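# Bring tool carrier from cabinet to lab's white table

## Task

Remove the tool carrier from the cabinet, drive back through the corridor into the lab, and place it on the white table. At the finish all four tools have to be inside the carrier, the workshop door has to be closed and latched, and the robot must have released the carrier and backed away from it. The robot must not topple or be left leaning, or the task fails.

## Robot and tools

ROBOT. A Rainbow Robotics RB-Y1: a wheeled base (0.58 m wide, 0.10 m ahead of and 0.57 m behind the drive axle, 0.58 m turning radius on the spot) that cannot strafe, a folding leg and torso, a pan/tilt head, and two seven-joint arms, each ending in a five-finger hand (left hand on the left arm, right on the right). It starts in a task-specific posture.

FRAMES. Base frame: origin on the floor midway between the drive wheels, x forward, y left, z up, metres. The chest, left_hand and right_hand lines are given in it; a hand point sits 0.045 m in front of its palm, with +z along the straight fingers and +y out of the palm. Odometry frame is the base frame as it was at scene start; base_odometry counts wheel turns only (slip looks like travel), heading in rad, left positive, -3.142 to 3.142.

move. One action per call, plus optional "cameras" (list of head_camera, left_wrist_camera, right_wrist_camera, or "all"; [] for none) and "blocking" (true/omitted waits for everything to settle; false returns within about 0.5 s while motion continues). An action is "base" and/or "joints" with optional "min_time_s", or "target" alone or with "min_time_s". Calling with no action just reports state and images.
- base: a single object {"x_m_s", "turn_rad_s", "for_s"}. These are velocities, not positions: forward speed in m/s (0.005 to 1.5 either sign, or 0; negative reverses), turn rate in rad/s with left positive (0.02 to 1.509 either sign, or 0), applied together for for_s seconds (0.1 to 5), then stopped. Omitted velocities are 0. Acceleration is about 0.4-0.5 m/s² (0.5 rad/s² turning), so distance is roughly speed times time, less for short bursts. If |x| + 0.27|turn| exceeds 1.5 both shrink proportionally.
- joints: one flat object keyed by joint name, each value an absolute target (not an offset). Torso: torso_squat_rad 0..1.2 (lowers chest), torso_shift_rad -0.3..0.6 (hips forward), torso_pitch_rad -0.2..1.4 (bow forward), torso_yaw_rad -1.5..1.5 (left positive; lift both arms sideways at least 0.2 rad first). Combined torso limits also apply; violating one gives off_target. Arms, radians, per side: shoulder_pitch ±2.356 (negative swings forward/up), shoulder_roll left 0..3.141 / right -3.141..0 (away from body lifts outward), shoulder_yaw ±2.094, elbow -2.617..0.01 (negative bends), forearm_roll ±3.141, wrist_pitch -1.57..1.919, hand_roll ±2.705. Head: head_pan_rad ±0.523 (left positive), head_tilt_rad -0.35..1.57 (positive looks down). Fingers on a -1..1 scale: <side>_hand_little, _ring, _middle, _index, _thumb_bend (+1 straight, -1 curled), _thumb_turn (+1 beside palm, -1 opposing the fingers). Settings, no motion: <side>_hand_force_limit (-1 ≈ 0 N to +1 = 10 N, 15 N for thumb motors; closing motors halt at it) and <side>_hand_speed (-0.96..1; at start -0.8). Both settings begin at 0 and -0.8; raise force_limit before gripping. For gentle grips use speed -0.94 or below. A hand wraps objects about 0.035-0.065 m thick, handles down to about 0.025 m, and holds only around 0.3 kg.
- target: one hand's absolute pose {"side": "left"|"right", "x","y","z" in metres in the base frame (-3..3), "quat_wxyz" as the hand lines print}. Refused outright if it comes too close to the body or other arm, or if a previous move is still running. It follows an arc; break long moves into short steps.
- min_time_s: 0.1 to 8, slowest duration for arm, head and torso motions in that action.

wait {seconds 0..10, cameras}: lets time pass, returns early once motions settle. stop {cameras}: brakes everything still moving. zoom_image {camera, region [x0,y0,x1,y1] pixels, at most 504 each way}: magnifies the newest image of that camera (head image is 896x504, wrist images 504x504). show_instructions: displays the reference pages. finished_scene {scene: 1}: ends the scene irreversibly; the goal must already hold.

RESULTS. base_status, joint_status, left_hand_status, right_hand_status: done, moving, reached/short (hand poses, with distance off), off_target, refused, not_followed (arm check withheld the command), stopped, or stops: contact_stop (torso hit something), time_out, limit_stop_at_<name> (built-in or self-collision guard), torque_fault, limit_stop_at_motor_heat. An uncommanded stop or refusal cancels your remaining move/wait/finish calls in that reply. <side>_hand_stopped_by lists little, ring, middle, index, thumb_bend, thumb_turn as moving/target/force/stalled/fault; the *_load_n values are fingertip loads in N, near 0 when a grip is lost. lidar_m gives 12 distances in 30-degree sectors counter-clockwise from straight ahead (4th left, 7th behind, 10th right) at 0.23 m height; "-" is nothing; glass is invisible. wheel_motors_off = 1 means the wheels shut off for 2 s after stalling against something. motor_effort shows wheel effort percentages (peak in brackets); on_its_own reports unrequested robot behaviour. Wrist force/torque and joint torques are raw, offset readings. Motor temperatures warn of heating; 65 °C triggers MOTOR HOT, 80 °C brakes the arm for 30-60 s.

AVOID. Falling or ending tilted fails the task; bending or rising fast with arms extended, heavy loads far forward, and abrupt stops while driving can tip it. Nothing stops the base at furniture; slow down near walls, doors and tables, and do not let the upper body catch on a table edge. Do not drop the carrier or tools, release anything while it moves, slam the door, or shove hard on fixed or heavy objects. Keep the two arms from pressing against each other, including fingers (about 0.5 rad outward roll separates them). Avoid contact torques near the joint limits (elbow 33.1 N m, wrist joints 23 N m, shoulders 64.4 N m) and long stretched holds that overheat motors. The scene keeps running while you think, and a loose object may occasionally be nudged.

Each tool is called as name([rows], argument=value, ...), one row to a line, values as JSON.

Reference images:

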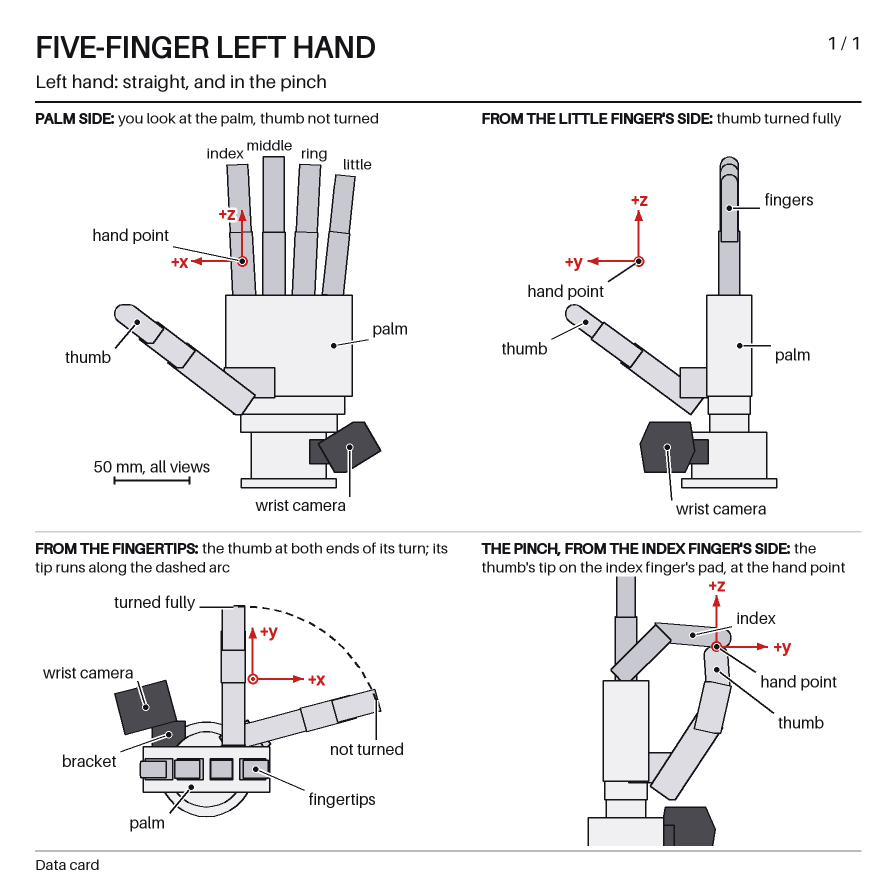

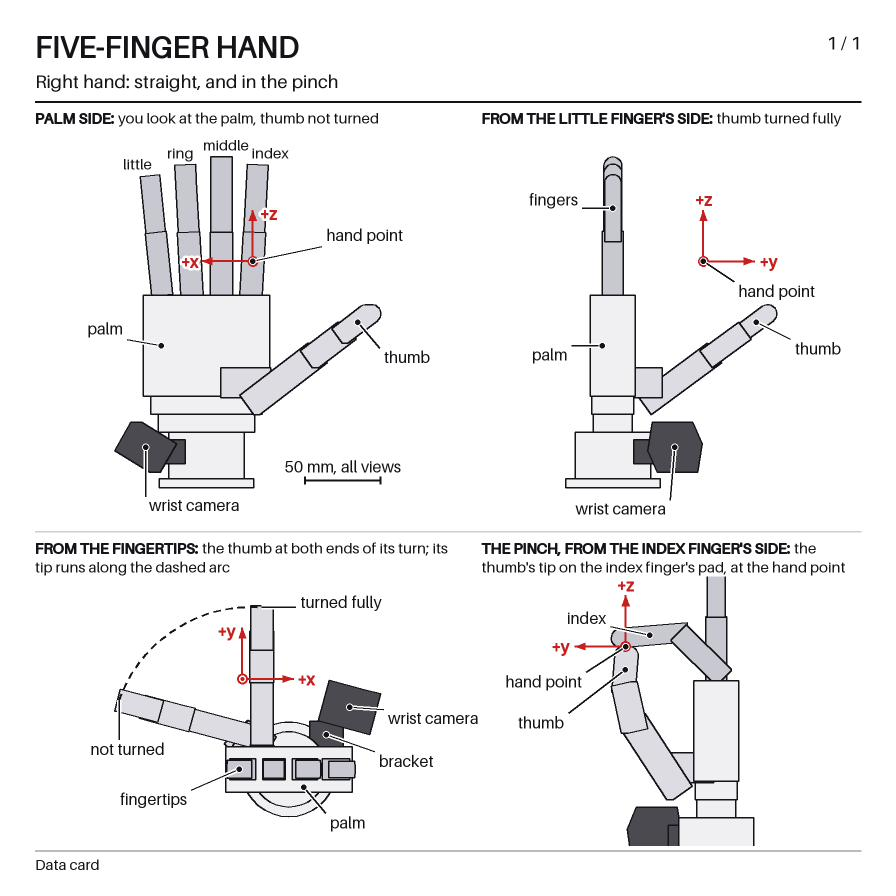

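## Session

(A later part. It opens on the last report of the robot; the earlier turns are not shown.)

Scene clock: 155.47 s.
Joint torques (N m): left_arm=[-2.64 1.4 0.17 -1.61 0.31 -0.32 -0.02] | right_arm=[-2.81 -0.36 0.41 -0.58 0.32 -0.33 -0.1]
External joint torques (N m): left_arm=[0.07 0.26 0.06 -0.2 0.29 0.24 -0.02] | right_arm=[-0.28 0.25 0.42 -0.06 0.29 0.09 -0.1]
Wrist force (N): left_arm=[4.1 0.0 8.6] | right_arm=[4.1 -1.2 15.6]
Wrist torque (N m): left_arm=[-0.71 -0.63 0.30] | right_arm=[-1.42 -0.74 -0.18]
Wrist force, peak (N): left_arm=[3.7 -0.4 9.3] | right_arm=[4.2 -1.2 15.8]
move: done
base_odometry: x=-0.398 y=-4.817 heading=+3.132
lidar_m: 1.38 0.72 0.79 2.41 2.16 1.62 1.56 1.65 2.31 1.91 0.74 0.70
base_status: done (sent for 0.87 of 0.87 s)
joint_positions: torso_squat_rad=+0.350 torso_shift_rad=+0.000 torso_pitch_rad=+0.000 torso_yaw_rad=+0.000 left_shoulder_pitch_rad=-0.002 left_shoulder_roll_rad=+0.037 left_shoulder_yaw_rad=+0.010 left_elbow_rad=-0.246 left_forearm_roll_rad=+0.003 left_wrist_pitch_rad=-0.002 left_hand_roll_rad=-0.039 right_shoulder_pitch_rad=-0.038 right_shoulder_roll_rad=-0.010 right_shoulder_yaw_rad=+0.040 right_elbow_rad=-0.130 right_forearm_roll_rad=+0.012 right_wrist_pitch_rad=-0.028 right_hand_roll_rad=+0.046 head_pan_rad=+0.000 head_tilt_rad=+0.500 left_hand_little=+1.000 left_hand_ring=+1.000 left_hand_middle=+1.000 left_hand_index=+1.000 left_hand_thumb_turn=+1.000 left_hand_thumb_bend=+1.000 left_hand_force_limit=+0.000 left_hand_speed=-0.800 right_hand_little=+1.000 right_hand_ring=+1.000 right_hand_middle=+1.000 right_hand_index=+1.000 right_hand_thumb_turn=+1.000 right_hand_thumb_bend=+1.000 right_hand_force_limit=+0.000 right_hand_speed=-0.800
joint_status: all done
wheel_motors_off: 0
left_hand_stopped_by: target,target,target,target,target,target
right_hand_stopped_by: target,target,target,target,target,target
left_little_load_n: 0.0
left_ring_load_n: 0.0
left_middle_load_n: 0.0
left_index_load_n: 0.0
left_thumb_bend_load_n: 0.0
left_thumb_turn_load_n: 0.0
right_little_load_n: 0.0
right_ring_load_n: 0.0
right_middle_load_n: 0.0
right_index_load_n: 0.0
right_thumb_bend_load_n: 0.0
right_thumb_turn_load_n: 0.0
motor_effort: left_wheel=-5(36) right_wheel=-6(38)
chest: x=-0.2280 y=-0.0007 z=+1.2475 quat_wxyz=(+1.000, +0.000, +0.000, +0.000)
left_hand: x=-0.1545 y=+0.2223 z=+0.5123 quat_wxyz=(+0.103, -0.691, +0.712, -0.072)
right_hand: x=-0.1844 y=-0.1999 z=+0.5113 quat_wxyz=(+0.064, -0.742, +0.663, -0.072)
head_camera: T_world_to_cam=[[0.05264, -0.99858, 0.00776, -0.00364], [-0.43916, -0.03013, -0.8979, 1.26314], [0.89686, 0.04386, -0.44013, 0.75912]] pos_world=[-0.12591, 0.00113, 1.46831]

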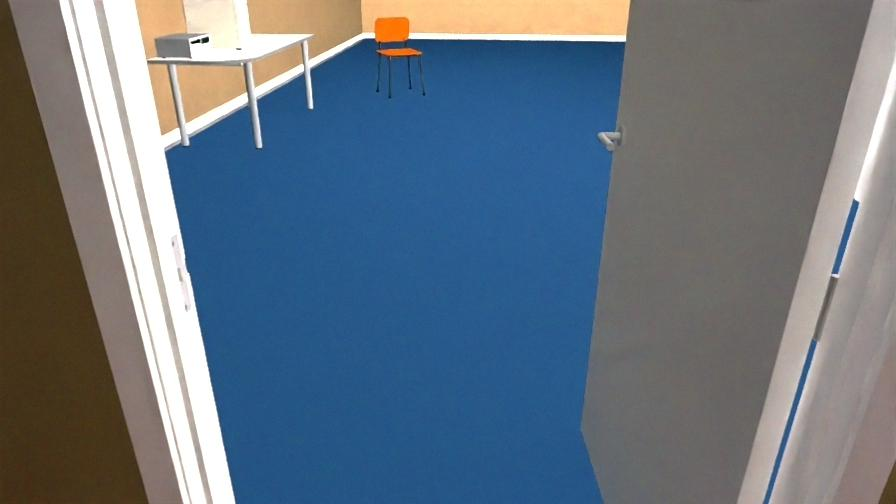

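move(base={"x_m_s": 0.3, "for_s": 4.5}, cameras=["head_camera"])

move(base={"x_m_s": 0.3, "for_s": 3.4}, joints={"head_pan_rad": -0.5, "head_tilt_rad": 0.2}, cameras=["head_camera"])

Scene clock: 173.73 s.
Joint torques (N m): left_arm=[-2.75 1.24 0.12 -1.57 0.32 -0.27 -0.01] | right_arm=[-2.78 -1.15 -0.04 -0.5 0.25 -0.56 -0.17]
External joint torques (N m): left_arm=[-0.04 0.09 0 -0.16 0.3 0.29 -0.01] | right_arm=[-0.26 -0.54 -0.03 0.03 0.22 -0.15 -0.17]
Wrist force (N): left_arm=[4.1 0.0 8.9] | right_arm=[4.1 -1.2 15.6]
Wrist torque (N m): left_arm=[-0.74 -0.65 0.31] | right_arm=[-1.43 -0.75 -0.17]
Wrist force, peak (N): left_arm=[4.1 -0.2 9.2] | right_arm=[4.3 -1.5 15.8]
move: done
base_odometry: x=-1.748 y=-4.803 heading=+3.131
lidar_m: 5.74 3.92 2.92 2.38 0.94 0.79 2.92 0.56 0.38 0.33 0.35 3.47
base_status: done (sent for 4.5 of 4.5 s)
joint_positions: torso_squat_rad=+0.350 torso_shift_rad=+0.000 torso_pitch_rad=+0.000 torso_yaw_rad=+0.000 left_shoulder_pitch_rad=-0.002 left_shoulder_roll_rad=+0.037 left_shoulder_yaw_rad=+0.010 left_elbow_rad=-0.246 left_forearm_roll_rad=+0.003 left_wrist_pitch_rad=-0.002 left_hand_roll_rad=-0.039 right_shoulder_pitch_rad=-0.038 right_shoulder_roll_rad=-0.010 right_shoulder_yaw_rad=+0.040 right_elbow_rad=-0.130 right_forearm_roll_rad=+0.012 right_wrist_pitch_rad=-0.028 right_hand_roll_rad=+0.046 head_pan_rad=+0.000 head_tilt_rad=+0.500 left_hand_little=+1.000 left_hand_ring=+1.000 left_hand_middle=+1.000 left_hand_index=+1.000 left_hand_thumb_turn=+1.000 left_hand_thumb_bend=+1.000 left_hand_force_limit=+0.000 left_hand_speed=-0.800 right_hand_little=+1.000 right_hand_ring=+1.000 right_hand_middle=+1.000 right_hand_index=+1.000 right_hand_thumb_turn=+1.000 right_hand_thumb_bend=+1.000 right_hand_force_limit=+0.000 right_hand_speed=-0.800
joint_status: not commanded
wheel_motors_off: 0
left_hand_stopped_by: target,target,target,target,target,target
right_hand_stopped_by: target,target,target,target,target,target
left_little_load_n: 0.0
left_ring_load_n: 0.0
left_middle_load_n: 0.0
left_index_load_n: 0.0
left_thumb_bend_load_n: 0.0
left_thumb_turn_load_n: 0.0
right_little_load_n: 0.0
right_ring_load_n: 0.0
right_middle_load_n: 0.0
right_index_load_n: 0.0
right_thumb_bend_load_n: 0.0
right_thumb_turn_load_n: 0.0
motor_effort: left_wheel=-13(43) right_wheel=+10(39)
chest: x=-0.2279 y=-0.0007 z=+1.2475 quat_wxyz=(+1.000, +0.001, +0.000, +0.000)
left_hand: x=-0.1545 y=+0.2223 z=+0.5123 quat_wxyz=(+0.103, -0.691, +0.712, -0.072)
right_hand: x=-0.1844 y=-0.1999 z=+0.5113 quat_wxyz=(+0.064, -0.742, +0.663, -0.072)
head_camera: T_world_to_cam=[[0.05265, -0.99858, 0.00775, -0.00373], [-0.43928, -0.03013, -0.89784, 1.26304], [0.8968, 0.04386, -0.44025, 0.75929]] pos_world=[-0.12591, 0.00103, 1.46831]

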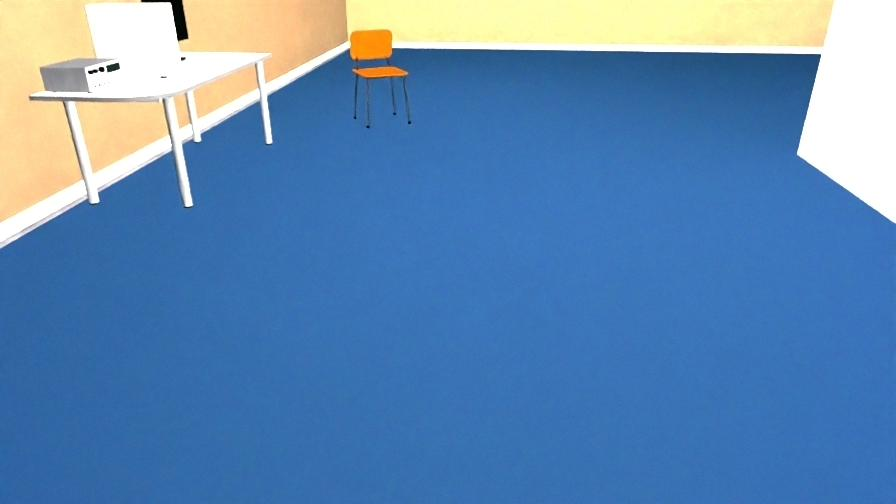

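Scene clock: 178.30 s.
Joint torques (N m): left_arm=[-2.33 1.37 -0.02 -1.59 0.29 -0.37 0.07] | right_arm=[-2.63 -0.82 0.42 -0.67 0.15 -0.43 -0.28]
External joint torques (N m): left_arm=[0.38 0.22 -0.13 -0.19 0.27 0.2 0.07] | right_arm=[-0.11 -0.22 0.43 -0.15 0.12 -0.02 -0.28]
Wrist force (N): left_arm=[3.5 -0.5 8.8] | right_arm=[4.1 -1.1 15.6]
Wrist torque (N m): left_arm=[-0.82 -0.54 0.30] | right_arm=[-1.41 -0.74 -0.18]
Wrist force, peak (N): left_arm=[4.3 0.1 9.1] | right_arm=[4.2 -1.3 15.8]
move: done
base_odometry: x=-2.768 y=-4.791 heading=+3.129
lidar_m: 4.75 3.12 2.90 2.80 2.33 1.73 1.64 0.88 2.46 2.39 2.50 3.51
base_status: done (sent for 3.4 of 3.4 s)
joint_positions: torso_squat_rad=+0.350 torso_shift_rad=+0.000 torso_pitch_rad=+0.000 torso_yaw_rad=+0.000 left_shoulder_pitch_rad=-0.002 left_shoulder_roll_rad=+0.037 left_shoulder_yaw_rad=+0.010 left_elbow_rad=-0.246 left_forearm_roll_rad=+0.003 left_wrist_pitch_rad=-0.002 left_hand_roll_rad=-0.039 right_shoulder_pitch_rad=-0.038 right_shoulder_roll_rad=-0.010 right_shoulder_yaw_rad=+0.040 right_elbow_rad=-0.130 right_forearm_roll_rad=+0.012 right_wrist_pitch_rad=-0.028 right_hand_roll_rad=+0.046 head_pan_rad=-0.500 head_tilt_rad=+0.200 left_hand_little=+1.000 left_hand_ring=+1.000 left_hand_middle=+1.000 left_hand_index=+1.000 left_hand_thumb_turn=+1.000 left_hand_thumb_bend=+1.000 left_hand_force_limit=+0.000 left_hand_speed=-0.800 right_hand_little=+1.000 right_hand_ring=+1.000 right_hand_middle=+1.000 right_hand_index=+1.000 right_hand_thumb_turn=+1.000 right_hand_thumb_bend=+1.000 right_hand_force_limit=+0.000 right_hand_speed=-0.800
joint_status: all done
wheel_motors_off: 0
left_hand_stopped_by: target,target,target,target,target,target
right_hand_stopped_by: target,target,target,target,target,target
left_little_load_n: 0.0
left_ring_load_n: 0.0
left_middle_load_n: 0.0
left_index_load_n: 0.0
left_thumb_bend_load_n: 0.0
left_thumb_turn_load_n: 0.0
right_little_load_n: 0.0
right_ring_load_n: -0.5
right_middle_load_n: 0.0
right_index_load_n: 0.0
right_thumb_bend_load_n: 0.0
right_thumb_turn_load_n: 0.0
motor_effort: left_wheel=-15(23) right_wheel=+11(35)
chest: x=-0.2279 y=-0.0007 z=+1.2475 quat_wxyz=(+1.000, +0.001, +0.000, +0.000)
left_hand: x=-0.1545 y=+0.2223 z=+0.5123 quat_wxyz=(+0.103, -0.691, +0.712, -0.072)
right_hand: x=-0.1844 y=-0.1997 z=+0.5113 quat_wxyz=(+0.064, -0.742, +0.663, -0.072)
head_camera: T_world_to_cam=[[-0.43686, -0.89924, 0.02307, -0.12662], [-0.15033, 0.0477, -0.98748, 1.45242], [0.88688, -0.43486, -0.15602, 0.34536]] pos_world=[-0.14326, -0.03296, 1.49105]

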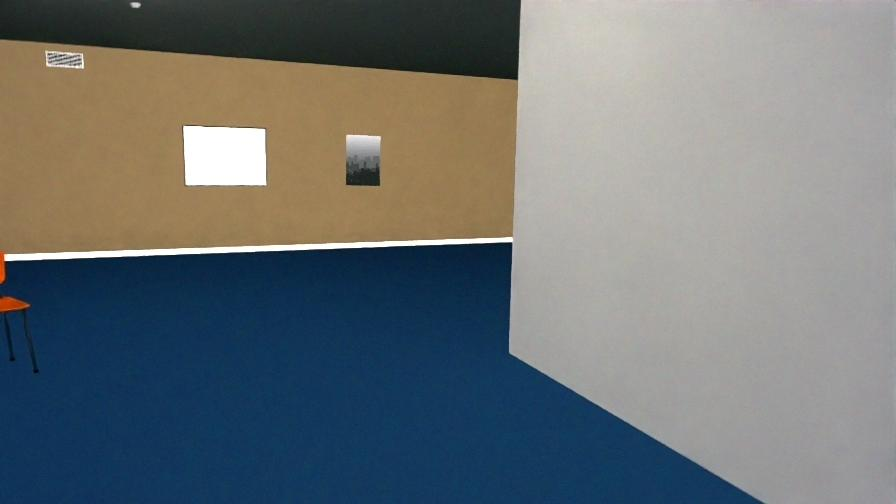

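move(base={"turn_rad_s": -0.7, "for_s": 1.5}, joints={"head_pan_rad": -0.5, "head_tilt_rad": 0.2}, cameras=["head_camera"])

move(base={"turn_rad_s": -0.7, "for_s": 1.2}, joints={"head_pan_rad": -0.5, "head_tilt_rad": 0.2}, cameras=["head_camera"])

Scene clock: 184.80 s.
Joint torques (N m): left_arm=[-3.1 1.29 0.16 -1.69 0.3 -0.36 -0.04] | right_arm=[-3.2 -1.09 -0.28 -0.7 0.49 -0.4 -0.15]
External joint torques (N m): left_arm=[-0.38 0.14 0.05 -0.29 0.28 0.2 -0.04] | right_arm=[-0.68 -0.48 -0.28 -0.17 0.46 0.01 -0.15]
Wrist force (N): left_arm=[4.0 0.1 9.0] | right_arm=[4.0 -1.2 15.6]
Wrist torque (N m): left_arm=[-0.73 -0.62 0.31] | right_arm=[-1.43 -0.72 -0.19]
Wrist force, peak (N): left_arm=[4.2 0.2 9.1] | right_arm=[4.3 -1.2 15.9]
move: done
base_odometry: x=-2.768 y=-4.791 heading=+2.080
lidar_m: 2.51 3.50 4.74 3.89 2.89 2.80 2.34 1.74 1.62 0.88 2.48 2.37
base_status: done (sent for 1.5 of 1.5 s)
joint_positions: torso_squat_rad=+0.350 torso_shift_rad=+0.000 torso_pitch_rad=+0.000 torso_yaw_rad=+0.000 left_shoulder_pitch_rad=-0.002 left_shoulder_roll_rad=+0.037 left_shoulder_yaw_rad=+0.010 left_elbow_rad=-0.246 left_forearm_roll_rad=+0.003 left_wrist_pitch_rad=-0.002 left_hand_roll_rad=-0.039 right_shoulder_pitch_rad=-0.038 right_shoulder_roll_rad=-0.010 right_shoulder_yaw_rad=+0.040 right_elbow_rad=-0.130 right_forearm_roll_rad=+0.012 right_wrist_pitch_rad=-0.028 right_hand_roll_rad=+0.046 head_pan_rad=-0.500 head_tilt_rad=+0.200 left_hand_little=+1.000 left_hand_ring=+1.000 left_hand_middle=+1.000 left_hand_index=+1.000 left_hand_thumb_turn=+1.000 left_hand_thumb_bend=+1.000 left_hand_force_limit=+0.000 left_hand_speed=-0.800 right_hand_little=+1.000 right_hand_ring=+1.000 right_hand_middle=+1.000 right_hand_index=+1.000 right_hand_thumb_turn=+1.000 right_hand_thumb_bend=+1.000 right_hand_force_limit=+0.000 right_hand_speed=-0.800
joint_status: all done
wheel_motors_off: 0
left_hand_stopped_by: target,target,target,target,target,target
right_hand_stopped_by: target,target,target,target,target,target
left_little_load_n: 0.0
left_ring_load_n: 0.0
left_middle_load_n: 0.0
left_index_load_n: 0.0
left_thumb_bend_load_n: 0.0
left_thumb_turn_load_n: 0.0
right_little_load_n: 0.0
right_ring_load_n: 0.0
right_middle_load_n: 0.0
right_index_load_n: 0.0
right_thumb_bend_load_n: -0.5
right_thumb_turn_load_n: 0.0
motor_effort: left_wheel=+13(44) right_wheel=+7(43)
chest: x=-0.2280 y=-0.0007 z=+1.2475 quat_wxyz=(+1.000, +0.001, +0.000, +0.000)
left_hand: x=-0.1546 y=+0.2223 z=+0.5123 quat_wxyz=(+0.103, -0.691, +0.712, -0.072)
right_hand: x=-0.1844 y=-0.1998 z=+0.5113 quat_wxyz=(+0.064, -0.742, +0.663, -0.072)
head_camera: T_world_to_cam=[[-0.43687, -0.89923, 0.02303, -0.1266], [-0.15022, 0.0477, -0.9875, 1.45244], [0.88689, -0.43486, -0.15592, 0.34531]] pos_world=[-0.14336, -0.03296, 1.49105]

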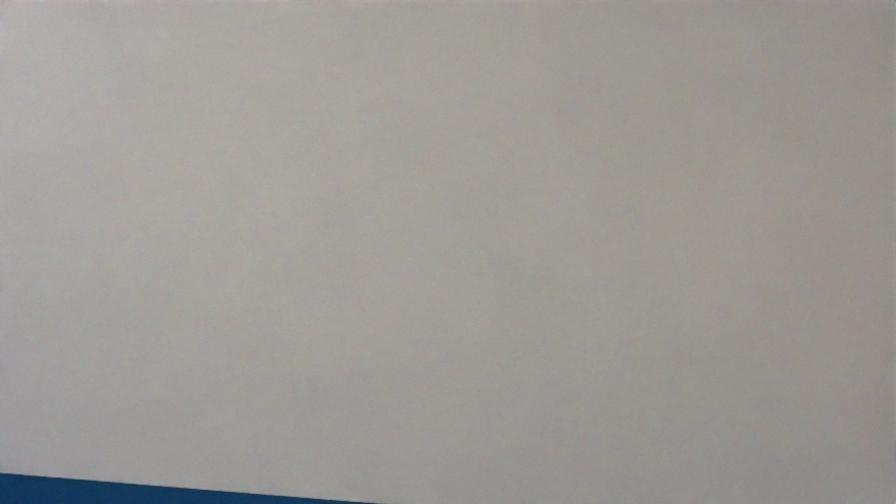

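Scene clock: 187.57 s.
Joint torques (N m): left_arm=[-3.19 1.6 0.43 -1.63 0.23 -0.38 0.03] | right_arm=[-3.32 -1.02 0.41 -0.25 0.38 -0.4 0.05]
External joint torques (N m): left_arm=[-0.48 0.46 0.32 -0.22 0.21 0.18 0.03] | right_arm=[-0.79 -0.4 0.41 0.28 0.35 0.02 0.05]
Wrist force (N): left_arm=[4.3 -0.1 8.6] | right_arm=[4.1 -1.1 15.8]
Wrist torque (N m): left_arm=[-0.73 -0.68 0.35] | right_arm=[-1.41 -0.75 -0.17]
Wrist force, peak (N): left_arm=[4.1 -0.2 9.2] | right_arm=[4.3 -1.2 15.8]
move: done
base_odometry: x=-2.767 y=-4.792 heading=+1.361
lidar_m: 2.40 2.40 2.96 - 4.38 3.09 2.79 2.81 1.88 1.72 0.87 2.07
base_status: done (sent for 1.2 of 1.2 s)
joint_positions: torso_squat_rad=+0.350 torso_shift_rad=+0.000 torso_pitch_rad=+0.000 torso_yaw_rad=+0.000 left_shoulder_pitch_rad=-0.002 left_shoulder_roll_rad=+0.037 left_shoulder_yaw_rad=+0.010 left_elbow_rad=-0.246 left_forearm_roll_rad=+0.003 left_wrist_pitch_rad=-0.002 left_hand_roll_rad=-0.039 right_shoulder_pitch_rad=-0.038 right_shoulder_roll_rad=-0.010 right_shoulder_yaw_rad=+0.040 right_elbow_rad=-0.130 right_forearm_roll_rad=+0.012 right_wrist_pitch_rad=-0.028 right_hand_roll_rad=+0.046 head_pan_rad=-0.500 head_tilt_rad=+0.200 left_hand_little=+1.000 left_hand_ring=+1.000 left_hand_middle=+1.000 left_hand_index=+1.000 left_hand_thumb_turn=+1.000 left_hand_thumb_bend=+1.000 left_hand_force_limit=+0.000 left_hand_speed=-0.800 right_hand_little=+1.000 right_hand_ring=+1.000 right_hand_middle=+1.000 right_hand_index=+1.000 right_hand_thumb_turn=+1.000 right_hand_thumb_bend=+1.000 right_hand_force_limit=+0.000 right_hand_speed=-0.800
joint_status: all done
wheel_motors_off: 0
left_hand_stopped_by: target,target,target,target,target,target
right_hand_stopped_by: target,target,target,target,target,target
left_little_load_n: 0.0
left_ring_load_n: 0.0
left_middle_load_n: 0.0
left_index_load_n: 0.0
left_thumb_bend_load_n: 0.0
left_thumb_turn_load_n: 0.0
right_little_load_n: 0.0
right_ring_load_n: 0.0
right_middle_load_n: 0.0
right_index_load_n: 0.0
right_thumb_bend_load_n: 0.0
right_thumb_turn_load_n: 0.0
motor_effort: left_wheel=+17(37) right_wheel=+6(11)
chest: x=-0.2280 y=-0.0007 z=+1.2475 quat_wxyz=(+1.000, +0.000, +0.000, +0.000)
left_hand: x=-0.1546 y=+0.2223 z=+0.5123 quat_wxyz=(+0.103, -0.691, +0.712, -0.072)
right_hand: x=-0.1845 y=-0.1998 z=+0.5113 quat_wxyz=(+0.064, -0.742, +0.663, -0.072)
head_camera: T_world_to_cam=[[-0.43687, -0.89923, 0.02303, -0.12651], [-0.15022, 0.0477, -0.9875, 1.45244], [0.88689, -0.43486, -0.15592, 0.34535]] pos_world=[-0.14336, -0.03286, 1.49105]

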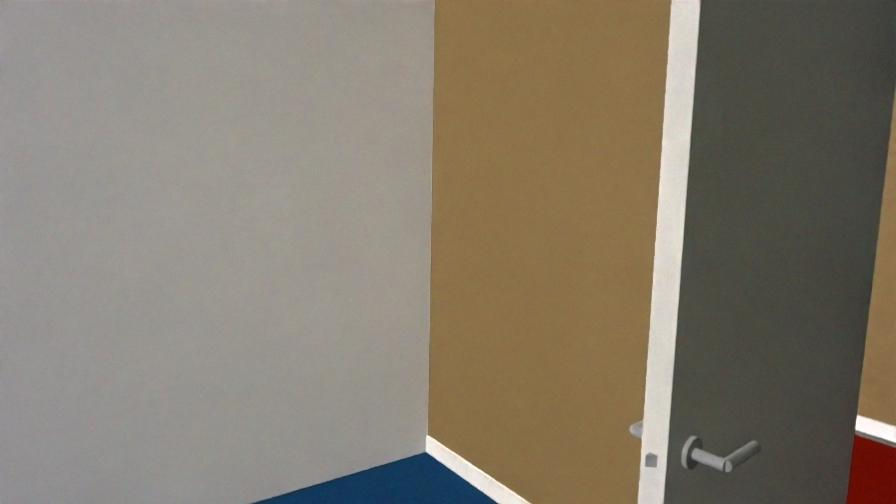

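move(base={"turn_rad_s": 0.8, "for_s": 2.2}, joints={"head_pan_rad": 0.3, "head_tilt_rad": 0.3}, cameras=["head_camera"])

move(base={"x_m_s": 0.7, "for_s": 4.3}, joints={"head_pan_rad": -0.5, "head_tilt_rad": 0.2}, cameras=["head_camera"])

Scene clock: 198.17 s.
Joint torques (N m): left_arm=[-2.61 1.5 0.04 -1.6 0.33 -0.23 -0.04] | right_arm=[-3.27 -0.52 0.74 -0.75 0.49 -0.4 -0.41]
External joint torques (N m): left_arm=[0.11 0.35 -0.07 -0.19 0.31 0.34 -0.04] | right_arm=[-0.74 0.08 0.74 -0.22 0.46 0.01 -0.41]
Wrist force (N): left_arm=[4.0 -0.3 8.6] | right_arm=[4.0 -1.3 15.8]
Wrist torque (N m): left_arm=[-0.78 -0.64 0.33] | right_arm=[-1.45 -0.73 -0.19]
Wrist force, peak (N): left_arm=[4.2 -0.2 9.1] | right_arm=[4.2 -1.0 15.8]
move: done
base_odometry: x=-2.767 y=-4.792 heading=+3.120
lidar_m: 4.74 3.10 2.91 2.80 2.34 1.72 1.73 0.89 2.47 2.40 2.49 3.48
base_status: done (sent for 2.2 of 2.2 s)
joint_positions: torso_squat_rad=+0.350 torso_shift_rad=+0.000 torso_pitch_rad=+0.000 torso_yaw_rad=+0.000 left_shoulder_pitch_rad=-0.002 left_shoulder_roll_rad=+0.037 left_shoulder_yaw_rad=+0.010 left_elbow_rad=-0.246 left_forearm_roll_rad=+0.003 left_wrist_pitch_rad=-0.002 left_hand_roll_rad=-0.039 right_shoulder_pitch_rad=-0.038 right_shoulder_roll_rad=-0.010 right_shoulder_yaw_rad=+0.040 right_elbow_rad=-0.130 right_forearm_roll_rad=+0.012 right_wrist_pitch_rad=-0.028 right_hand_roll_rad=+0.046 head_pan_rad=+0.300 head_tilt_rad=+0.300 left_hand_little=+1.000 left_hand_ring=+1.000 left_hand_middle=+1.000 left_hand_index=+1.000 left_hand_thumb_turn=+1.000 left_hand_thumb_bend=+1.000 left_hand_force_limit=+0.000 left_hand_speed=-0.800 right_hand_little=+1.000 right_hand_ring=+1.000 right_hand_middle=+1.000 right_hand_index=+1.000 right_hand_thumb_turn=+1.000 right_hand_thumb_bend=+1.000 right_hand_force_limit=+0.000 right_hand_speed=-0.800
joint_status: all done
wheel_motors_off: 0
left_hand_stopped_by: target,target,target,target,target,target
right_hand_stopped_by: target,target,target,target,target,target
left_little_load_n: 0.0
left_ring_load_n: 0.0
left_middle_load_n: 0.0
left_index_load_n: 0.0
left_thumb_bend_load_n: 0.0
left_thumb_turn_load_n: 0.0
right_little_load_n: 0.0
right_ring_load_n: 0.0
right_middle_load_n: -0.5
right_index_load_n: -0.5
right_thumb_bend_load_n: 0.0
right_thumb_turn_load_n: 0.0
motor_effort: left_wheel=+8(42) right_wheel=+14(40)
chest: x=-0.2280 y=-0.0008 z=+1.2475 quat_wxyz=(+1.000, +0.001, +0.000, +0.000)
left_hand: x=-0.1545 y=+0.2223 z=+0.5123 quat_wxyz=(+0.103, -0.691, +0.712, -0.072)
right_hand: x=-0.1845 y=-0.1998 z=+0.5113 quat_wxyz=(+0.064, -0.742, +0.663, -0.072)
head_camera: T_world_to_cam=[[0.34268, -0.93928, 0.01815, 0.04101], [-0.23151, -0.10315, -0.96735, 1.40636], [0.91048, 0.32729, -0.2528, 0.49115]] pos_world=[-0.13565, 0.02284, 1.48386]

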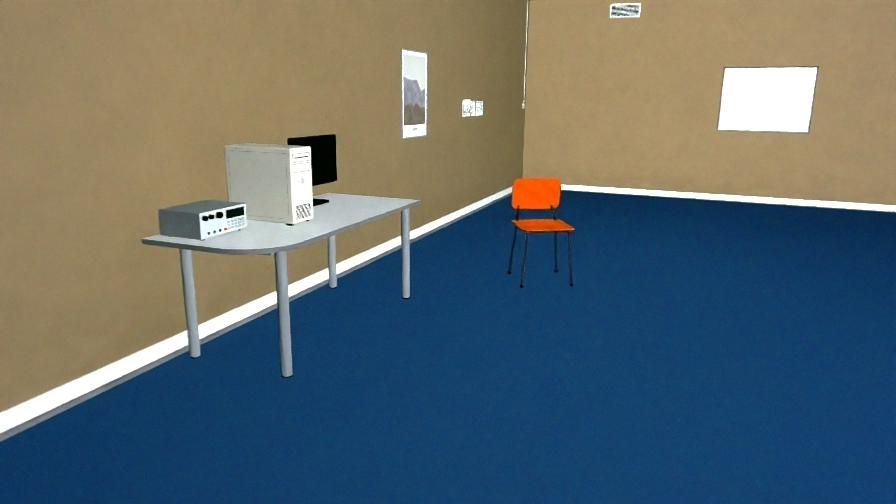

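Scene clock: 204.30 s.
Joint torques (N m): left_arm=[-2.44 1.33 0.18 -1.3 0.32 -0.24 0.03] | right_arm=[-2.66 -1.06 0.24 -0.24 0.41 -0.31 -0.06]
External joint torques (N m): left_arm=[0.28 0.18 0.07 0.1 0.3 0.32 0.03] | right_arm=[-0.13 -0.46 0.24 0.29 0.38 0.1 -0.06]
Wrist force (N): left_arm=[3.8 -0.1 8.3] | right_arm=[4.0 -1.1 15.6]
Wrist torque (N m): left_arm=[-0.74 -0.60 0.27] | right_arm=[-1.41 -0.72 -0.18]
Wrist force, peak (N): left_arm=[3.8 -0.4 9.2] | right_arm=[4.3 -1.7 15.8]
move: done
base_odometry: x=-5.777 y=-4.730 heading=+3.121
lidar_m: 7.19 1.93 2.06 1.94 1.96 3.97 4.70 3.43 2.54 2.48 2.59 7.40
base_status: done (sent for 4.3 of 4.3 s)
joint_positions: torso_squat_rad=+0.350 torso_shift_rad=+0.000 torso_pitch_rad=+0.000 torso_yaw_rad=+0.000 left_shoulder_pitch_rad=-0.002 left_shoulder_roll_rad=+0.037 left_shoulder_yaw_rad=+0.010 left_elbow_rad=-0.246 left_forearm_roll_rad=+0.003 left_wrist_pitch_rad=-0.002 left_hand_roll_rad=-0.039 right_shoulder_pitch_rad=-0.038 right_shoulder_roll_rad=-0.010 right_shoulder_yaw_rad=+0.040 right_elbow_rad=-0.130 right_forearm_roll_rad=+0.012 right_wrist_pitch_rad=-0.028 right_hand_roll_rad=+0.046 head_pan_rad=-0.500 head_tilt_rad=+0.200 left_hand_little=+1.000 left_hand_ring=+1.000 left_hand_middle=+1.000 left_hand_index=+1.000 left_hand_thumb_turn=+1.000 left_hand_thumb_bend=+1.000 left_hand_force_limit=+0.000 left_hand_speed=-0.800 right_hand_little=+1.000 right_hand_ring=+1.000 right_hand_middle=+1.000 right_hand_index=+1.000 right_hand_thumb_turn=+1.000 right_hand_thumb_bend=+1.000 right_hand_force_limit=+0.000 right_hand_speed=-0.800
joint_status: all done
wheel_motors_off: 0
left_hand_stopped_by: target,target,target,target,target,target
right_hand_stopped_by: target,target,target,target,target,target
left_little_load_n: 0.0
left_ring_load_n: 0.0
left_middle_load_n: 0.0
left_index_load_n: 0.0
left_thumb_bend_load_n: 0.0
left_thumb_turn_load_n: 0.0
right_little_load_n: 0.0
right_ring_load_n: 0.0
right_middle_load_n: 0.0
right_index_load_n: 0.0
right_thumb_bend_load_n: 0.0
right_thumb_turn_load_n: 0.0
motor_effort: left_wheel=+11(50) right_wheel=-12(41)
chest: x=-0.2280 y=-0.0007 z=+1.2475 quat_wxyz=(+1.000, +0.001, +0.000, +0.000)
left_hand: x=-0.1544 y=+0.2223 z=+0.5123 quat_wxyz=(+0.103, -0.691, +0.712, -0.072)
right_hand: x=-0.1843 y=-0.1998 z=+0.5113 quat_wxyz=(+0.065, -0.742, +0.663, -0.072)
head_camera: T_world_to_cam=[[-0.43686, -0.89923, 0.02307, -0.12662], [-0.15024, 0.04766, -0.9875, 1.45245], [0.88689, -0.43486, -0.15592, 0.34522]] pos_world=[-0.14326, -0.03296, 1.49105]

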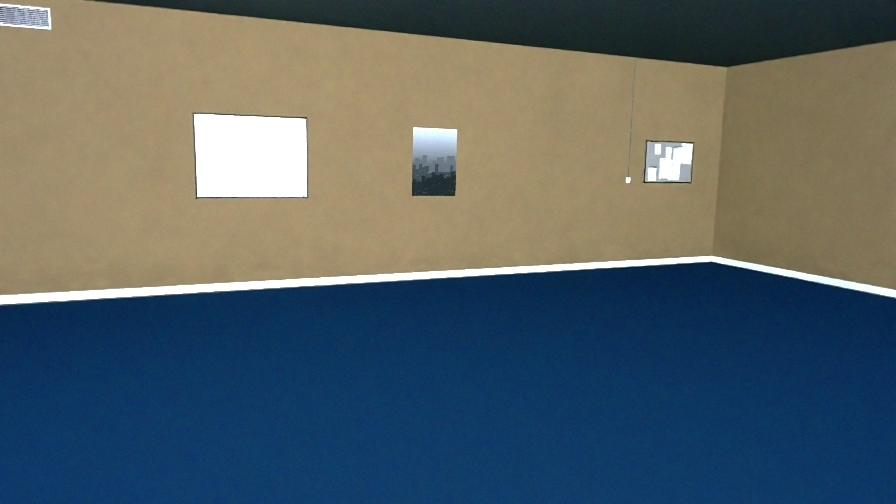

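move(base={"x_m_s": 0.6, "for_s": 3.2})

move(base={"turn_rad_s": -0.8, "for_s": 2.2}, joints={"head_pan_rad": -0.4, "head_tilt_rad": 0.2}, cameras=["head_camera"])

Scene clock: 211.60 s.
Joint torques (N m): left_arm=[-2.31 1.32 0.26 -1.46 0.4 -0.32 0.1] | right_arm=[-2.78 -1.27 0.34 -0.61 0.25 -0.37 -0.14]
External joint torques (N m): left_arm=[0.4 0.17 0.15 -0.06 0.38 0.24 0.1] | right_arm=[-0.26 -0.67 0.35 -0.08 0.22 0.04 -0.14]
Wrist force (N): left_arm=[3.8 -0.1 8.7] | right_arm=[4.2 -1.0 15.6]
Wrist torque (N m): left_arm=[-0.73 -0.60 0.29] | right_arm=[-1.39 -0.75 -0.17]
Wrist force, peak (N): left_arm=[4.3 -0.4 9.2] | right_arm=[4.2 -1.3 15.9]
move: done
base_odometry: x=-7.696 y=-4.693 heading=+3.122
lidar_m: 5.27 3.63 2.73 0.78 1.14 3.92 6.61 3.49 2.70 3.95 7.24 5.43
base_status: done (sent for 3.2 of 3.2 s)
joint_positions: torso_squat_rad=+0.350 torso_shift_rad=+0.000 torso_pitch_rad=+0.000 torso_yaw_rad=+0.000 left_shoulder_pitch_rad=-0.002 left_shoulder_roll_rad=+0.037 left_shoulder_yaw_rad=+0.010 left_elbow_rad=-0.246 left_forearm_roll_rad=+0.003 left_wrist_pitch_rad=-0.002 left_hand_roll_rad=-0.039 right_shoulder_pitch_rad=-0.038 right_shoulder_roll_rad=-0.010 right_shoulder_yaw_rad=+0.040 right_elbow_rad=-0.130 right_forearm_roll_rad=+0.012 right_wrist_pitch_rad=-0.028 right_hand_roll_rad=+0.046 head_pan_rad=-0.500 head_tilt_rad=+0.200 left_hand_little=+1.000 left_hand_ring=+1.000 left_hand_middle=+1.000 left_hand_index=+1.000 left_hand_thumb_turn=+1.000 left_hand_thumb_bend=+1.000 left_hand_force_limit=+0.000 left_hand_speed=-0.800 right_hand_little=+1.000 right_hand_ring=+1.000 right_hand_middle=+1.000 right_hand_index=+1.000 right_hand_thumb_turn=+1.000 right_hand_thumb_bend=+1.000 right_hand_force_limit=+0.000 right_hand_speed=-0.800
joint_status: not commanded
wheel_motors_off: 0
left_hand_stopped_by: target,target,target,target,target,target
right_hand_stopped_by: target,target,target,target,target,target
left_little_load_n: 0.0
left_ring_load_n: 0.0
left_middle_load_n: 0.0
left_index_load_n: 0.0
left_thumb_bend_load_n: 0.0
left_thumb_turn_load_n: 0.0
right_little_load_n: 0.0
right_ring_load_n: 0.0
right_middle_load_n: 0.0
right_index_load_n: 0.0
right_thumb_bend_load_n: 0.0
right_thumb_turn_load_n: 0.0
motor_effort: left_wheel=+10(45) right_wheel=-10(22)
chest: x=-0.2280 y=-0.0007 z=+1.2475 quat_wxyz=(+1.000, +0.001, +0.000, +0.000)
left_hand: x=-0.1544 y=+0.2223 z=+0.5123 quat_wxyz=(+0.103, -0.691, +0.712, -0.072)
right_hand: x=-0.1843 y=-0.1998 z=+0.5113 quat_wxyz=(+0.064, -0.742, +0.663, -0.072)
pictures: none

Scene clock: 215.77 s.
Joint torques (N m): left_arm=[-2.16 1.39 0.41 -1.53 0.3 -0.36 0.07] | right_arm=[-2.48 -1.25 -0.05 -0.75 0.32 -0.56 -0.03]
External joint torques (N m): left_arm=[0.56 0.24 0.3 -0.12 0.28 0.21 0.07] | right_arm=[0.05 -0.64 -0.04 -0.23 0.29 -0.15 -0.03]
Wrist force (N): left_arm=[3.7 0.0 8.9] | right_arm=[4.1 -1.3 15.7]
Wrist torque (N m): left_arm=[-0.72 -0.60 0.29] | right_arm=[-1.44 -0.74 -0.17]
Wrist force, peak (N): left_arm=[4.1 -0.1 9.1] | right_arm=[4.0 -1.4 15.9]
move: done
base_odometry: x=-7.696 y=-4.693 heading=+1.363
lidar_m: 2.70 7.94 5.81 5.27 4.59 2.93 0.96 0.78 3.06 5.77 4.40 2.80
base_status: done (sent for 2.2 of 2.2 s)
joint_positions: torso_squat_rad=+0.350 torso_shift_rad=+0.000 torso_pitch_rad=+0.000 torso_yaw_rad=+0.000 left_shoulder_pitch_rad=-0.002 left_shoulder_roll_rad=+0.037 left_shoulder_yaw_rad=+0.010 left_elbow_rad=-0.246 left_forearm_roll_rad=+0.003 left_wrist_pitch_rad=-0.002 left_hand_roll_rad=-0.039 right_shoulder_pitch_rad=-0.038 right_shoulder_roll_rad=-0.010 right_shoulder_yaw_rad=+0.040 right_elbow_rad=-0.130 right_forearm_roll_rad=+0.012 right_wrist_pitch_rad=-0.028 right_hand_roll_rad=+0.046 head_pan_rad=-0.400 head_tilt_rad=+0.200 left_hand_little=+1.000 left_hand_ring=+1.000 left_hand_middle=+1.000 left_hand_index=+1.000 left_hand_thumb_turn=+1.000 left_hand_thumb_bend=+1.000 left_hand_force_limit=+0.000 left_hand_speed=-0.800 right_hand_little=+1.000 right_hand_ring=+1.000 right_hand_middle=+1.000 right_hand_index=+1.000 right_hand_thumb_turn=+1.000 right_hand_thumb_bend=+1.000 right_hand_force_limit=+0.000 right_hand_speed=-0.800
joint_status: all done
wheel_motors_off: 0
left_hand_stopped_by: target,target,target,target,target,target
right_hand_stopped_by: target,target,target,target,target,target
left_little_load_n: 0.0
left_ring_load_n: 0.0
left_middle_load_n: 0.0
left_index_load_n: 0.0
left_thumb_bend_load_n: 0.0
left_thumb_turn_load_n: 0.0
right_little_load_n: 0.0
right_ring_load_n: 0.0
right_middle_load_n: 0.0
right_index_load_n: 0.0
right_thumb_bend_load_n: 0.0
right_thumb_turn_load_n: 0.0
motor_effort: left_wheel=+16(38) right_wheel=+4(37)
chest: x=-0.2280 y=-0.0007 z=+1.2475 quat_wxyz=(+1.000, +0.001, +0.000, +0.000)
left_hand: x=-0.1544 y=+0.2223 z=+0.5123 quat_wxyz=(+0.103, -0.691, +0.712, -0.072)
right_hand: x=-0.1844 y=-0.1998 z=+0.5113 quat_wxyz=(+0.064, -0.742, +0.663, -0.072)
head_camera: T_world_to_cam=[[-0.34496, -0.93834, 0.02298, -0.10758], [-0.15413, 0.03248, -0.98752, 1.45165], [0.92588, -0.3442, -0.15583, 0.35324]] pos_world=[-0.14043, -0.02651, 1.49104]

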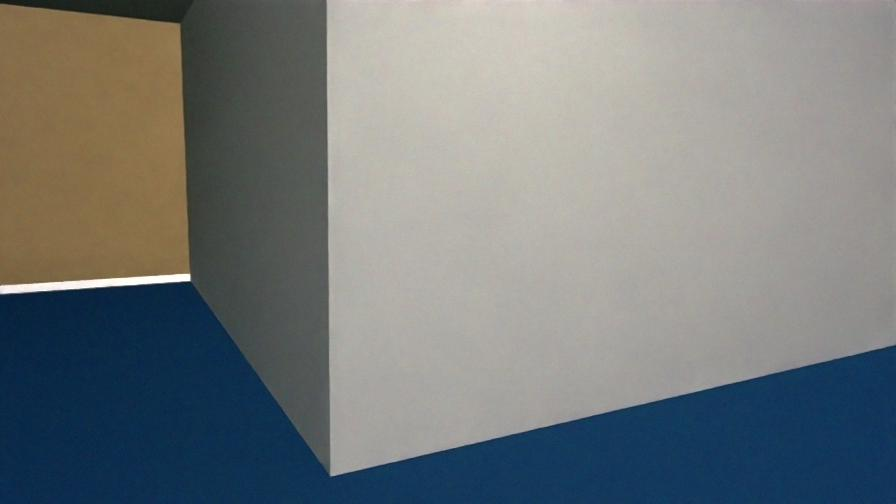

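move(base={"turn_rad_s": 0.8, "for_s": 1.5}, joints={"head_pan_rad": 0, "head_tilt_rad": 0.2}, cameras=["head_camera"])

move(base={"turn_rad_s": 1.0, "for_s": 2.5}, cameras=["head_camera"])

Scene clock: 223.87 s.
Joint torques (N m): left_arm=[-2.59 1.28 0.05 -1.51 0.34 -0.42 -0.02] | right_arm=[-2.84 -0.82 0.19 -0.35 0.32 -0.41 -0.12]
External joint torques (N m): left_arm=[0.13 0.12 -0.06 -0.11 0.32 0.14 -0.02] | right_arm=[-0.32 -0.22 0.19 0.18 0.29 0 -0.11]
Wrist force (N): left_arm=[3.9 0.2 8.5] | right_arm=[4.2 -1.2 15.6]
Wrist torque (N m): left_arm=[-0.66 -0.62 0.30] | right_arm=[-1.42 -0.75 -0.18]
Wrist force, peak (N): left_arm=[4.2 -0.1 9.2] | right_arm=[4.1 -1.2 15.9]
move: done
base_odometry: x=-7.696 y=-4.693 heading=+2.488
lidar_m: 5.61 5.26 4.16 2.83 0.97 0.77 3.06 6.64 3.96 2.72 2.69 -
base_status: done (sent for 1.5 of 1.5 s)
joint_positions: torso_squat_rad=+0.350 torso_shift_rad=+0.000 torso_pitch_rad=+0.000 torso_yaw_rad=+0.000 left_shoulder_pitch_rad=-0.002 left_shoulder_roll_rad=+0.037 left_shoulder_yaw_rad=+0.010 left_elbow_rad=-0.246 left_forearm_roll_rad=+0.003 left_wrist_pitch_rad=-0.002 left_hand_roll_rad=-0.039 right_shoulder_pitch_rad=-0.038 right_shoulder_roll_rad=-0.010 right_shoulder_yaw_rad=+0.040 right_elbow_rad=-0.130 right_forearm_roll_rad=+0.012 right_wrist_pitch_rad=-0.028 right_hand_roll_rad=+0.046 head_pan_rad=+0.000 head_tilt_rad=+0.200 left_hand_little=+1.000 left_hand_ring=+1.000 left_hand_middle=+1.000 left_hand_index=+1.000 left_hand_thumb_turn=+1.000 left_hand_thumb_bend=+1.000 left_hand_force_limit=+0.000 left_hand_speed=-0.800 right_hand_little=+1.000 right_hand_ring=+1.000 right_hand_middle=+1.000 right_hand_index=+1.000 right_hand_thumb_turn=+1.000 right_hand_thumb_bend=+1.000 right_hand_force_limit=+0.000 right_hand_speed=-0.800
joint_status: all done
wheel_motors_off: 0
left_hand_stopped_by: target,target,target,target,target,target
right_hand_stopped_by: target,target,target,target,target,target
left_little_load_n: 0.0
left_ring_load_n: 0.0
left_middle_load_n: 0.0
left_index_load_n: 0.0
left_thumb_bend_load_n: 0.0
left_thumb_turn_load_n: 0.0
right_little_load_n: 0.0
right_ring_load_n: 0.0
right_middle_load_n: 0.0
right_index_load_n: 0.0
right_thumb_bend_load_n: 0.0
right_thumb_turn_load_n: 0.0
motor_effort: left_wheel=+8(38) right_wheel=+14(43)
chest: x=-0.2280 y=-0.0008 z=+1.2475 quat_wxyz=(+1.000, +0.001, +0.000, +0.000)
left_hand: x=-0.1545 y=+0.2223 z=+0.5123 quat_wxyz=(+0.103, -0.691, +0.712, -0.072)
right_hand: x=-0.1844 y=-0.1998 z=+0.5113 quat_wxyz=(+0.065, -0.742, +0.663, -0.072)
head_camera: T_world_to_cam=[[0.04769, -0.9986, 0.02291, -0.02676], [-0.15421, -0.03002, -0.98758, 1.45163], [0.98689, 0.04356, -0.15542, 0.36564]] pos_world=[-0.13572, 0.00093, 1.49104]

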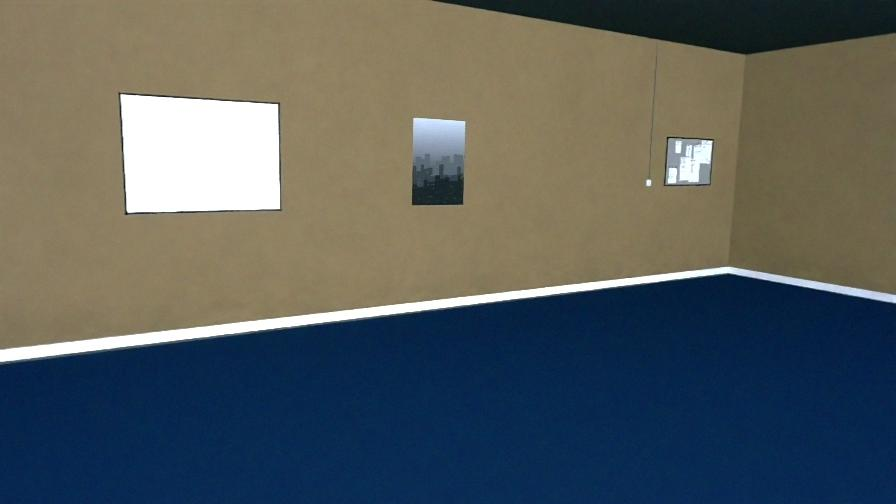

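Scene clock: 228.73 s.
Joint torques (N m): left_arm=[-2.66 1.73 0.24 -1.54 0.33 -0.34 0.07] | right_arm=[-3.07 -0.96 0.08 -0.81 0.22 -0.59 -0.04]
External joint torques (N m): left_arm=[0.06 0.58 0.13 -0.14 0.31 0.22 0.07] | right_arm=[-0.55 -0.36 0.09 -0.28 0.19 -0.17 -0.04]
Wrist force (N): left_arm=[3.7 -0.4 8.9] | right_arm=[3.9 -1.3 15.6]
Wrist torque (N m): left_arm=[-0.82 -0.57 0.31] | right_arm=[-1.45 -0.70 -0.19]
Wrist force, peak (N): left_arm=[4.1 -0.3 9.1] | right_arm=[4.2 -1.2 15.8]
move: done
base_odometry: x=-7.696 y=-4.693 heading=-1.296
lidar_m: 0.77 3.05 6.09 4.58 2.84 2.68 7.91 5.89 5.28 4.79 2.98 0.97
base_status: done (sent for 2.5 of 2.5 s)
joint_positions: torso_squat_rad=+0.350 torso_shift_rad=+0.000 torso_pitch_rad=+0.000 torso_yaw_rad=+0.000 left_shoulder_pitch_rad=-0.002 left_shoulder_roll_rad=+0.037 left_shoulder_yaw_rad=+0.010 left_elbow_rad=-0.246 left_forearm_roll_rad=+0.003 left_wrist_pitch_rad=-0.002 left_hand_roll_rad=-0.039 right_shoulder_pitch_rad=-0.038 right_shoulder_roll_rad=-0.010 right_shoulder_yaw_rad=+0.040 right_elbow_rad=-0.130 right_forearm_roll_rad=+0.012 right_wrist_pitch_rad=-0.028 right_hand_roll_rad=+0.046 head_pan_rad=+0.000 head_tilt_rad=+0.200 left_hand_little=+1.000 left_hand_ring=+1.000 left_hand_middle=+1.000 left_hand_index=+1.000 left_hand_thumb_turn=+1.000 left_hand_thumb_bend=+1.000 left_hand_force_limit=+0.000 left_hand_speed=-0.800 right_hand_little=+1.000 right_hand_ring=+1.000 right_hand_middle=+1.000 right_hand_index=+1.000 right_hand_thumb_turn=+1.000 right_hand_thumb_bend=+1.000 right_hand_force_limit=+0.000 right_hand_speed=-0.800
joint_status: not commanded
wheel_motors_off: 0
left_hand_stopped_by: target,target,target,target,target,target
right_hand_stopped_by: target,target,target,target,target,target
left_little_load_n: 0.0
left_ring_load_n: 0.0
left_middle_load_n: 0.0
left_index_load_n: 0.0
left_thumb_bend_load_n: 0.0
left_thumb_turn_load_n: 0.0
right_little_load_n: 0.0
right_ring_load_n: 0.0
right_middle_load_n: 0.0
right_index_load_n: 0.0
right_thumb_bend_load_n: 0.0
right_thumb_turn_load_n: 0.0
motor_effort: left_wheel=+6(14) right_wheel=+15(36)
chest: x=-0.2280 y=-0.0008 z=+1.2475 quat_wxyz=(+1.000, +0.001, +0.000, +0.000)
left_hand: x=-0.1545 y=+0.2223 z=+0.5123 quat_wxyz=(+0.103, -0.691, +0.712, -0.072)
right_hand: x=-0.1844 y=-0.1998 z=+0.5113 quat_wxyz=(+0.064, -0.742, +0.663, -0.072)
head_camera: T_world_to_cam=[[0.04769, -0.9986, 0.02291, -0.02666], [-0.15421, -0.03002, -0.98758, 1.45163], [0.98689, 0.04356, -0.15542, 0.36564]] pos_world=[-0.13572, 0.00103, 1.49104]

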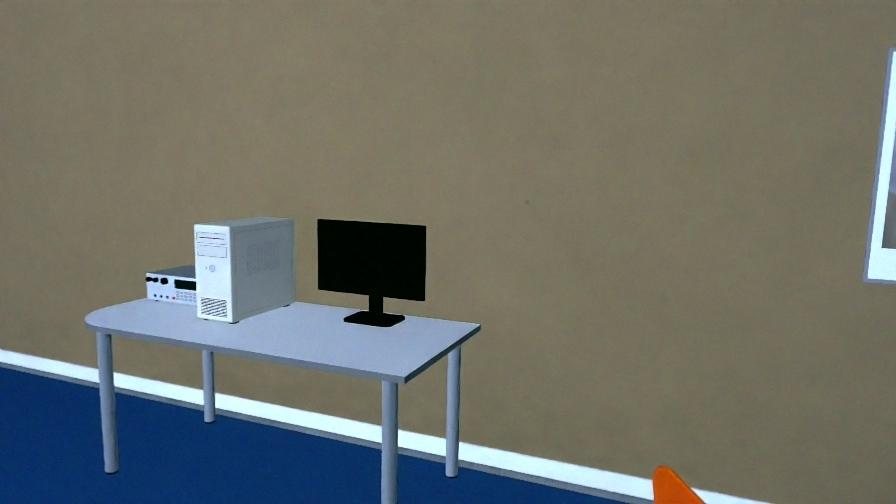

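move(base={"turn_rad_s": 0.8, "for_s": 1.6}, joints={"head_pan_rad": 0, "head_tilt_rad": 0.3})

move(base={"x_m_s": 1.0, "for_s": 4.9}, cameras=["head_camera"])

Scene clock: 280.83 s.
Joint torques (N m): left_arm=[-2.82 1.42 0.06 -1.59 0.39 -0.24 0.04] | right_arm=[-2.77 -0.92 -0.25 -0.63 0.13 -0.47 -0.1]
External joint torques (N m): left_arm=[-0.1 0.26 -0.05 -0.18 0.37 0.32 0.04] | right_arm=[-0.24 -0.32 -0.24 -0.1 0.1 -0.05 -0.1]
Wrist force (N): left_arm=[3.9 -0.3 8.5] | right_arm=[4.1 -1.4 15.7]
Wrist torque (N m): left_arm=[-0.78 -0.63 0.33] | right_arm=[-1.46 -0.76 -0.18]
Wrist force, peak (N): left_arm=[4.4 0.0 9.1] | right_arm=[4.2 -1.2 15.9]
move: done
base_odometry: x=-7.696 y=-4.693 heading=-0.017
lidar_m: 5.72 3.45 2.69 4.12 7.16 5.41 5.27 3.63 2.74 0.78 1.16 3.06
base_status: done (sent for 1.6 of 1.6 s)
joint_positions: torso_squat_rad=+0.350 torso_shift_rad=+0.000 torso_pitch_rad=+0.000 torso_yaw_rad=+0.000 left_shoulder_pitch_rad=-0.002 left_shoulder_roll_rad=+0.037 left_shoulder_yaw_rad=+0.010 left_elbow_rad=-0.246 left_forearm_roll_rad=+0.003 left_wrist_pitch_rad=-0.002 left_hand_roll_rad=-0.039 right_shoulder_pitch_rad=-0.038 right_shoulder_roll_rad=-0.010 right_shoulder_yaw_rad=+0.040 right_elbow_rad=-0.130 right_forearm_roll_rad=+0.012 right_wrist_pitch_rad=-0.028 right_hand_roll_rad=+0.046 head_pan_rad=+0.000 head_tilt_rad=+0.300 left_hand_little=+1.000 left_hand_ring=+1.000 left_hand_middle=+1.000 left_hand_index=+1.000 left_hand_thumb_turn=+1.000 left_hand_thumb_bend=+1.000 left_hand_force_limit=+0.000 left_hand_speed=-0.800 right_hand_little=+1.000 right_hand_ring=+1.000 right_hand_middle=+1.000 right_hand_index=+1.000 right_hand_thumb_turn=+1.000 right_hand_thumb_bend=+1.000 right_hand_force_limit=+0.000 right_hand_speed=-0.800
joint_status: all done
wheel_motors_off: 0
left_hand_stopped_by: target,target,target,target,target,target
right_hand_stopped_by: target,target,target,target,target,target
left_little_load_n: 0.0
left_ring_load_n: 0.0
left_middle_load_n: 0.0
left_index_load_n: 0.0
left_thumb_bend_load_n: 0.0
left_thumb_turn_load_n: 0.0
right_little_load_n: 0.0
right_ring_load_n: 0.0
right_middle_load_n: 0.0
right_index_load_n: 0.0
right_thumb_bend_load_n: 0.0
right_thumb_turn_load_n: 0.0
motor_effort: left_wheel=+7(14) right_wheel=+15(33)
chest: x=-0.2280 y=-0.0008 z=+1.2475 quat_wxyz=(+1.000, +0.001, +0.000, +0.000)
left_hand: x=-0.1545 y=+0.2223 z=+0.5123 quat_wxyz=(+0.103, -0.691, +0.712, -0.072)
right_hand: x=-0.1844 y=-0.1998 z=+0.5113 quat_wxyz=(+0.065, -0.742, +0.663, -0.072)
pictures: none

Scene clock: 288.20 s.
Joint torques (N m): left_arm=[-2.41 1.29 0.26 -1.48 0.3 -0.42 0.01] | right_arm=[-2.63 -0.77 -0.09 -0.45 0.11 -0.63 -0.09]
External joint torques (N m): left_arm=[0.3 0.14 0.15 -0.08 0.28 0.14 0.01] | right_arm=[-0.1 -0.17 -0.08 0.08 0.08 -0.21 -0.09]
Wrist force (N): left_arm=[4.1 -0.1 8.6] | right_arm=[4.0 -1.1 15.6]
Wrist torque (N m): left_arm=[-0.72 -0.64 0.34] | right_arm=[-1.42 -0.73 -0.17]
Wrist force, peak (N): left_arm=[4.4 0.3 9.1] | right_arm=[4.2 -1.6 15.9]
move: done
base_odometry: x=-2.797 y=-4.771 heading=-0.016
lidar_m: 0.85 0.85 2.33 2.27 2.39 3.44 4.74 3.20 2.99 2.92 2.33 1.77
base_status: done (sent for 4.9 of 4.9 s)
joint_positions: torso_squat_rad=+0.350 torso_shift_rad=+0.000 torso_pitch_rad=+0.000 torso_yaw_rad=+0.000 left_shoulder_pitch_rad=-0.002 left_shoulder_roll_rad=+0.037 left_shoulder_yaw_rad=+0.010 left_elbow_rad=-0.246 left_forearm_roll_rad=+0.003 left_wrist_pitch_rad=-0.002 left_hand_roll_rad=-0.039 right_shoulder_pitch_rad=-0.038 right_shoulder_roll_rad=-0.010 right_shoulder_yaw_rad=+0.040 right_elbow_rad=-0.130 right_forearm_roll_rad=+0.012 right_wrist_pitch_rad=-0.028 right_hand_roll_rad=+0.046 head_pan_rad=+0.000 head_tilt_rad=+0.300 left_hand_little=+1.000 left_hand_ring=+1.000 left_hand_middle=+1.000 left_hand_index=+1.000 left_hand_thumb_turn=+1.000 left_hand_thumb_bend=+1.000 left_hand_force_limit=+0.000 left_hand_speed=-0.800 right_hand_little=+1.000 right_hand_ring=+1.000 right_hand_middle=+1.000 right_hand_index=+1.000 right_hand_thumb_turn=+1.000 right_hand_thumb_bend=+1.000 right_hand_force_limit=+0.000 right_hand_speed=-0.800
joint_status: not commanded
wheel_motors_off: 0
left_hand_stopped_by: target,target,target,target,target,target
right_hand_stopped_by: target,target,target,target,target,target
left_little_load_n: 0.0
left_ring_load_n: 0.0
left_middle_load_n: 0.0
left_index_load_n: 0.0
left_thumb_bend_load_n: 0.0
left_thumb_turn_load_n: 0.0
right_little_load_n: 0.0
right_ring_load_n: 0.0
right_middle_load_n: 0.0
right_index_load_n: 0.0
right_thumb_bend_load_n: 0.0
right_thumb_turn_load_n: 0.0
motor_effort: left_wheel=+12(52) right_wheel=-9(41)
chest: x=-0.2280 y=-0.0008 z=+1.2475 quat_wxyz=(+1.000, +0.001, +0.000, +0.000)
left_hand: x=-0.1544 y=+0.2223 z=+0.5123 quat_wxyz=(+0.103, -0.691, +0.712, -0.072)
right_hand: x=-0.1843 y=-0.1998 z=+0.5113 quat_wxyz=(+0.065, -0.742, +0.663, -0.072)
head_camera: T_world_to_cam=[[0.04983, -0.9986, 0.01801, -0.01914], [-0.25205, -0.03002, -0.96725, 1.40202], [0.96643, 0.04366, -0.2532, 0.50282]] pos_world=[-0.1316, 0.00103, 1.48376]

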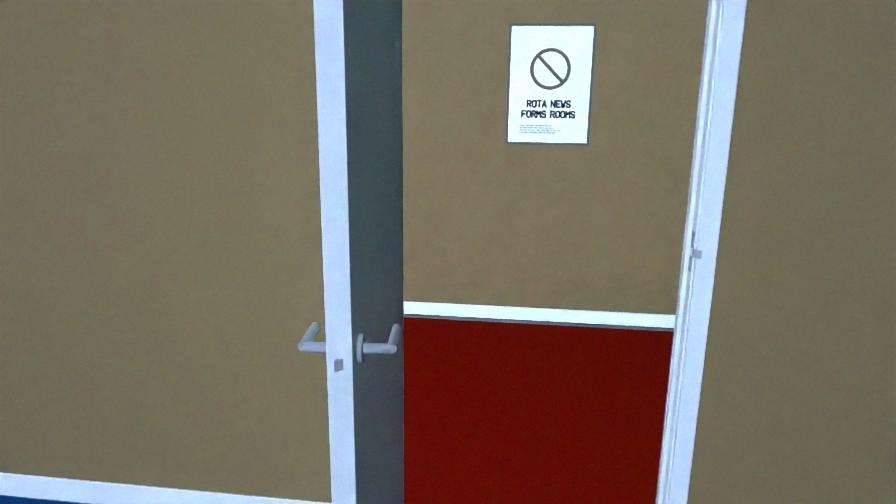

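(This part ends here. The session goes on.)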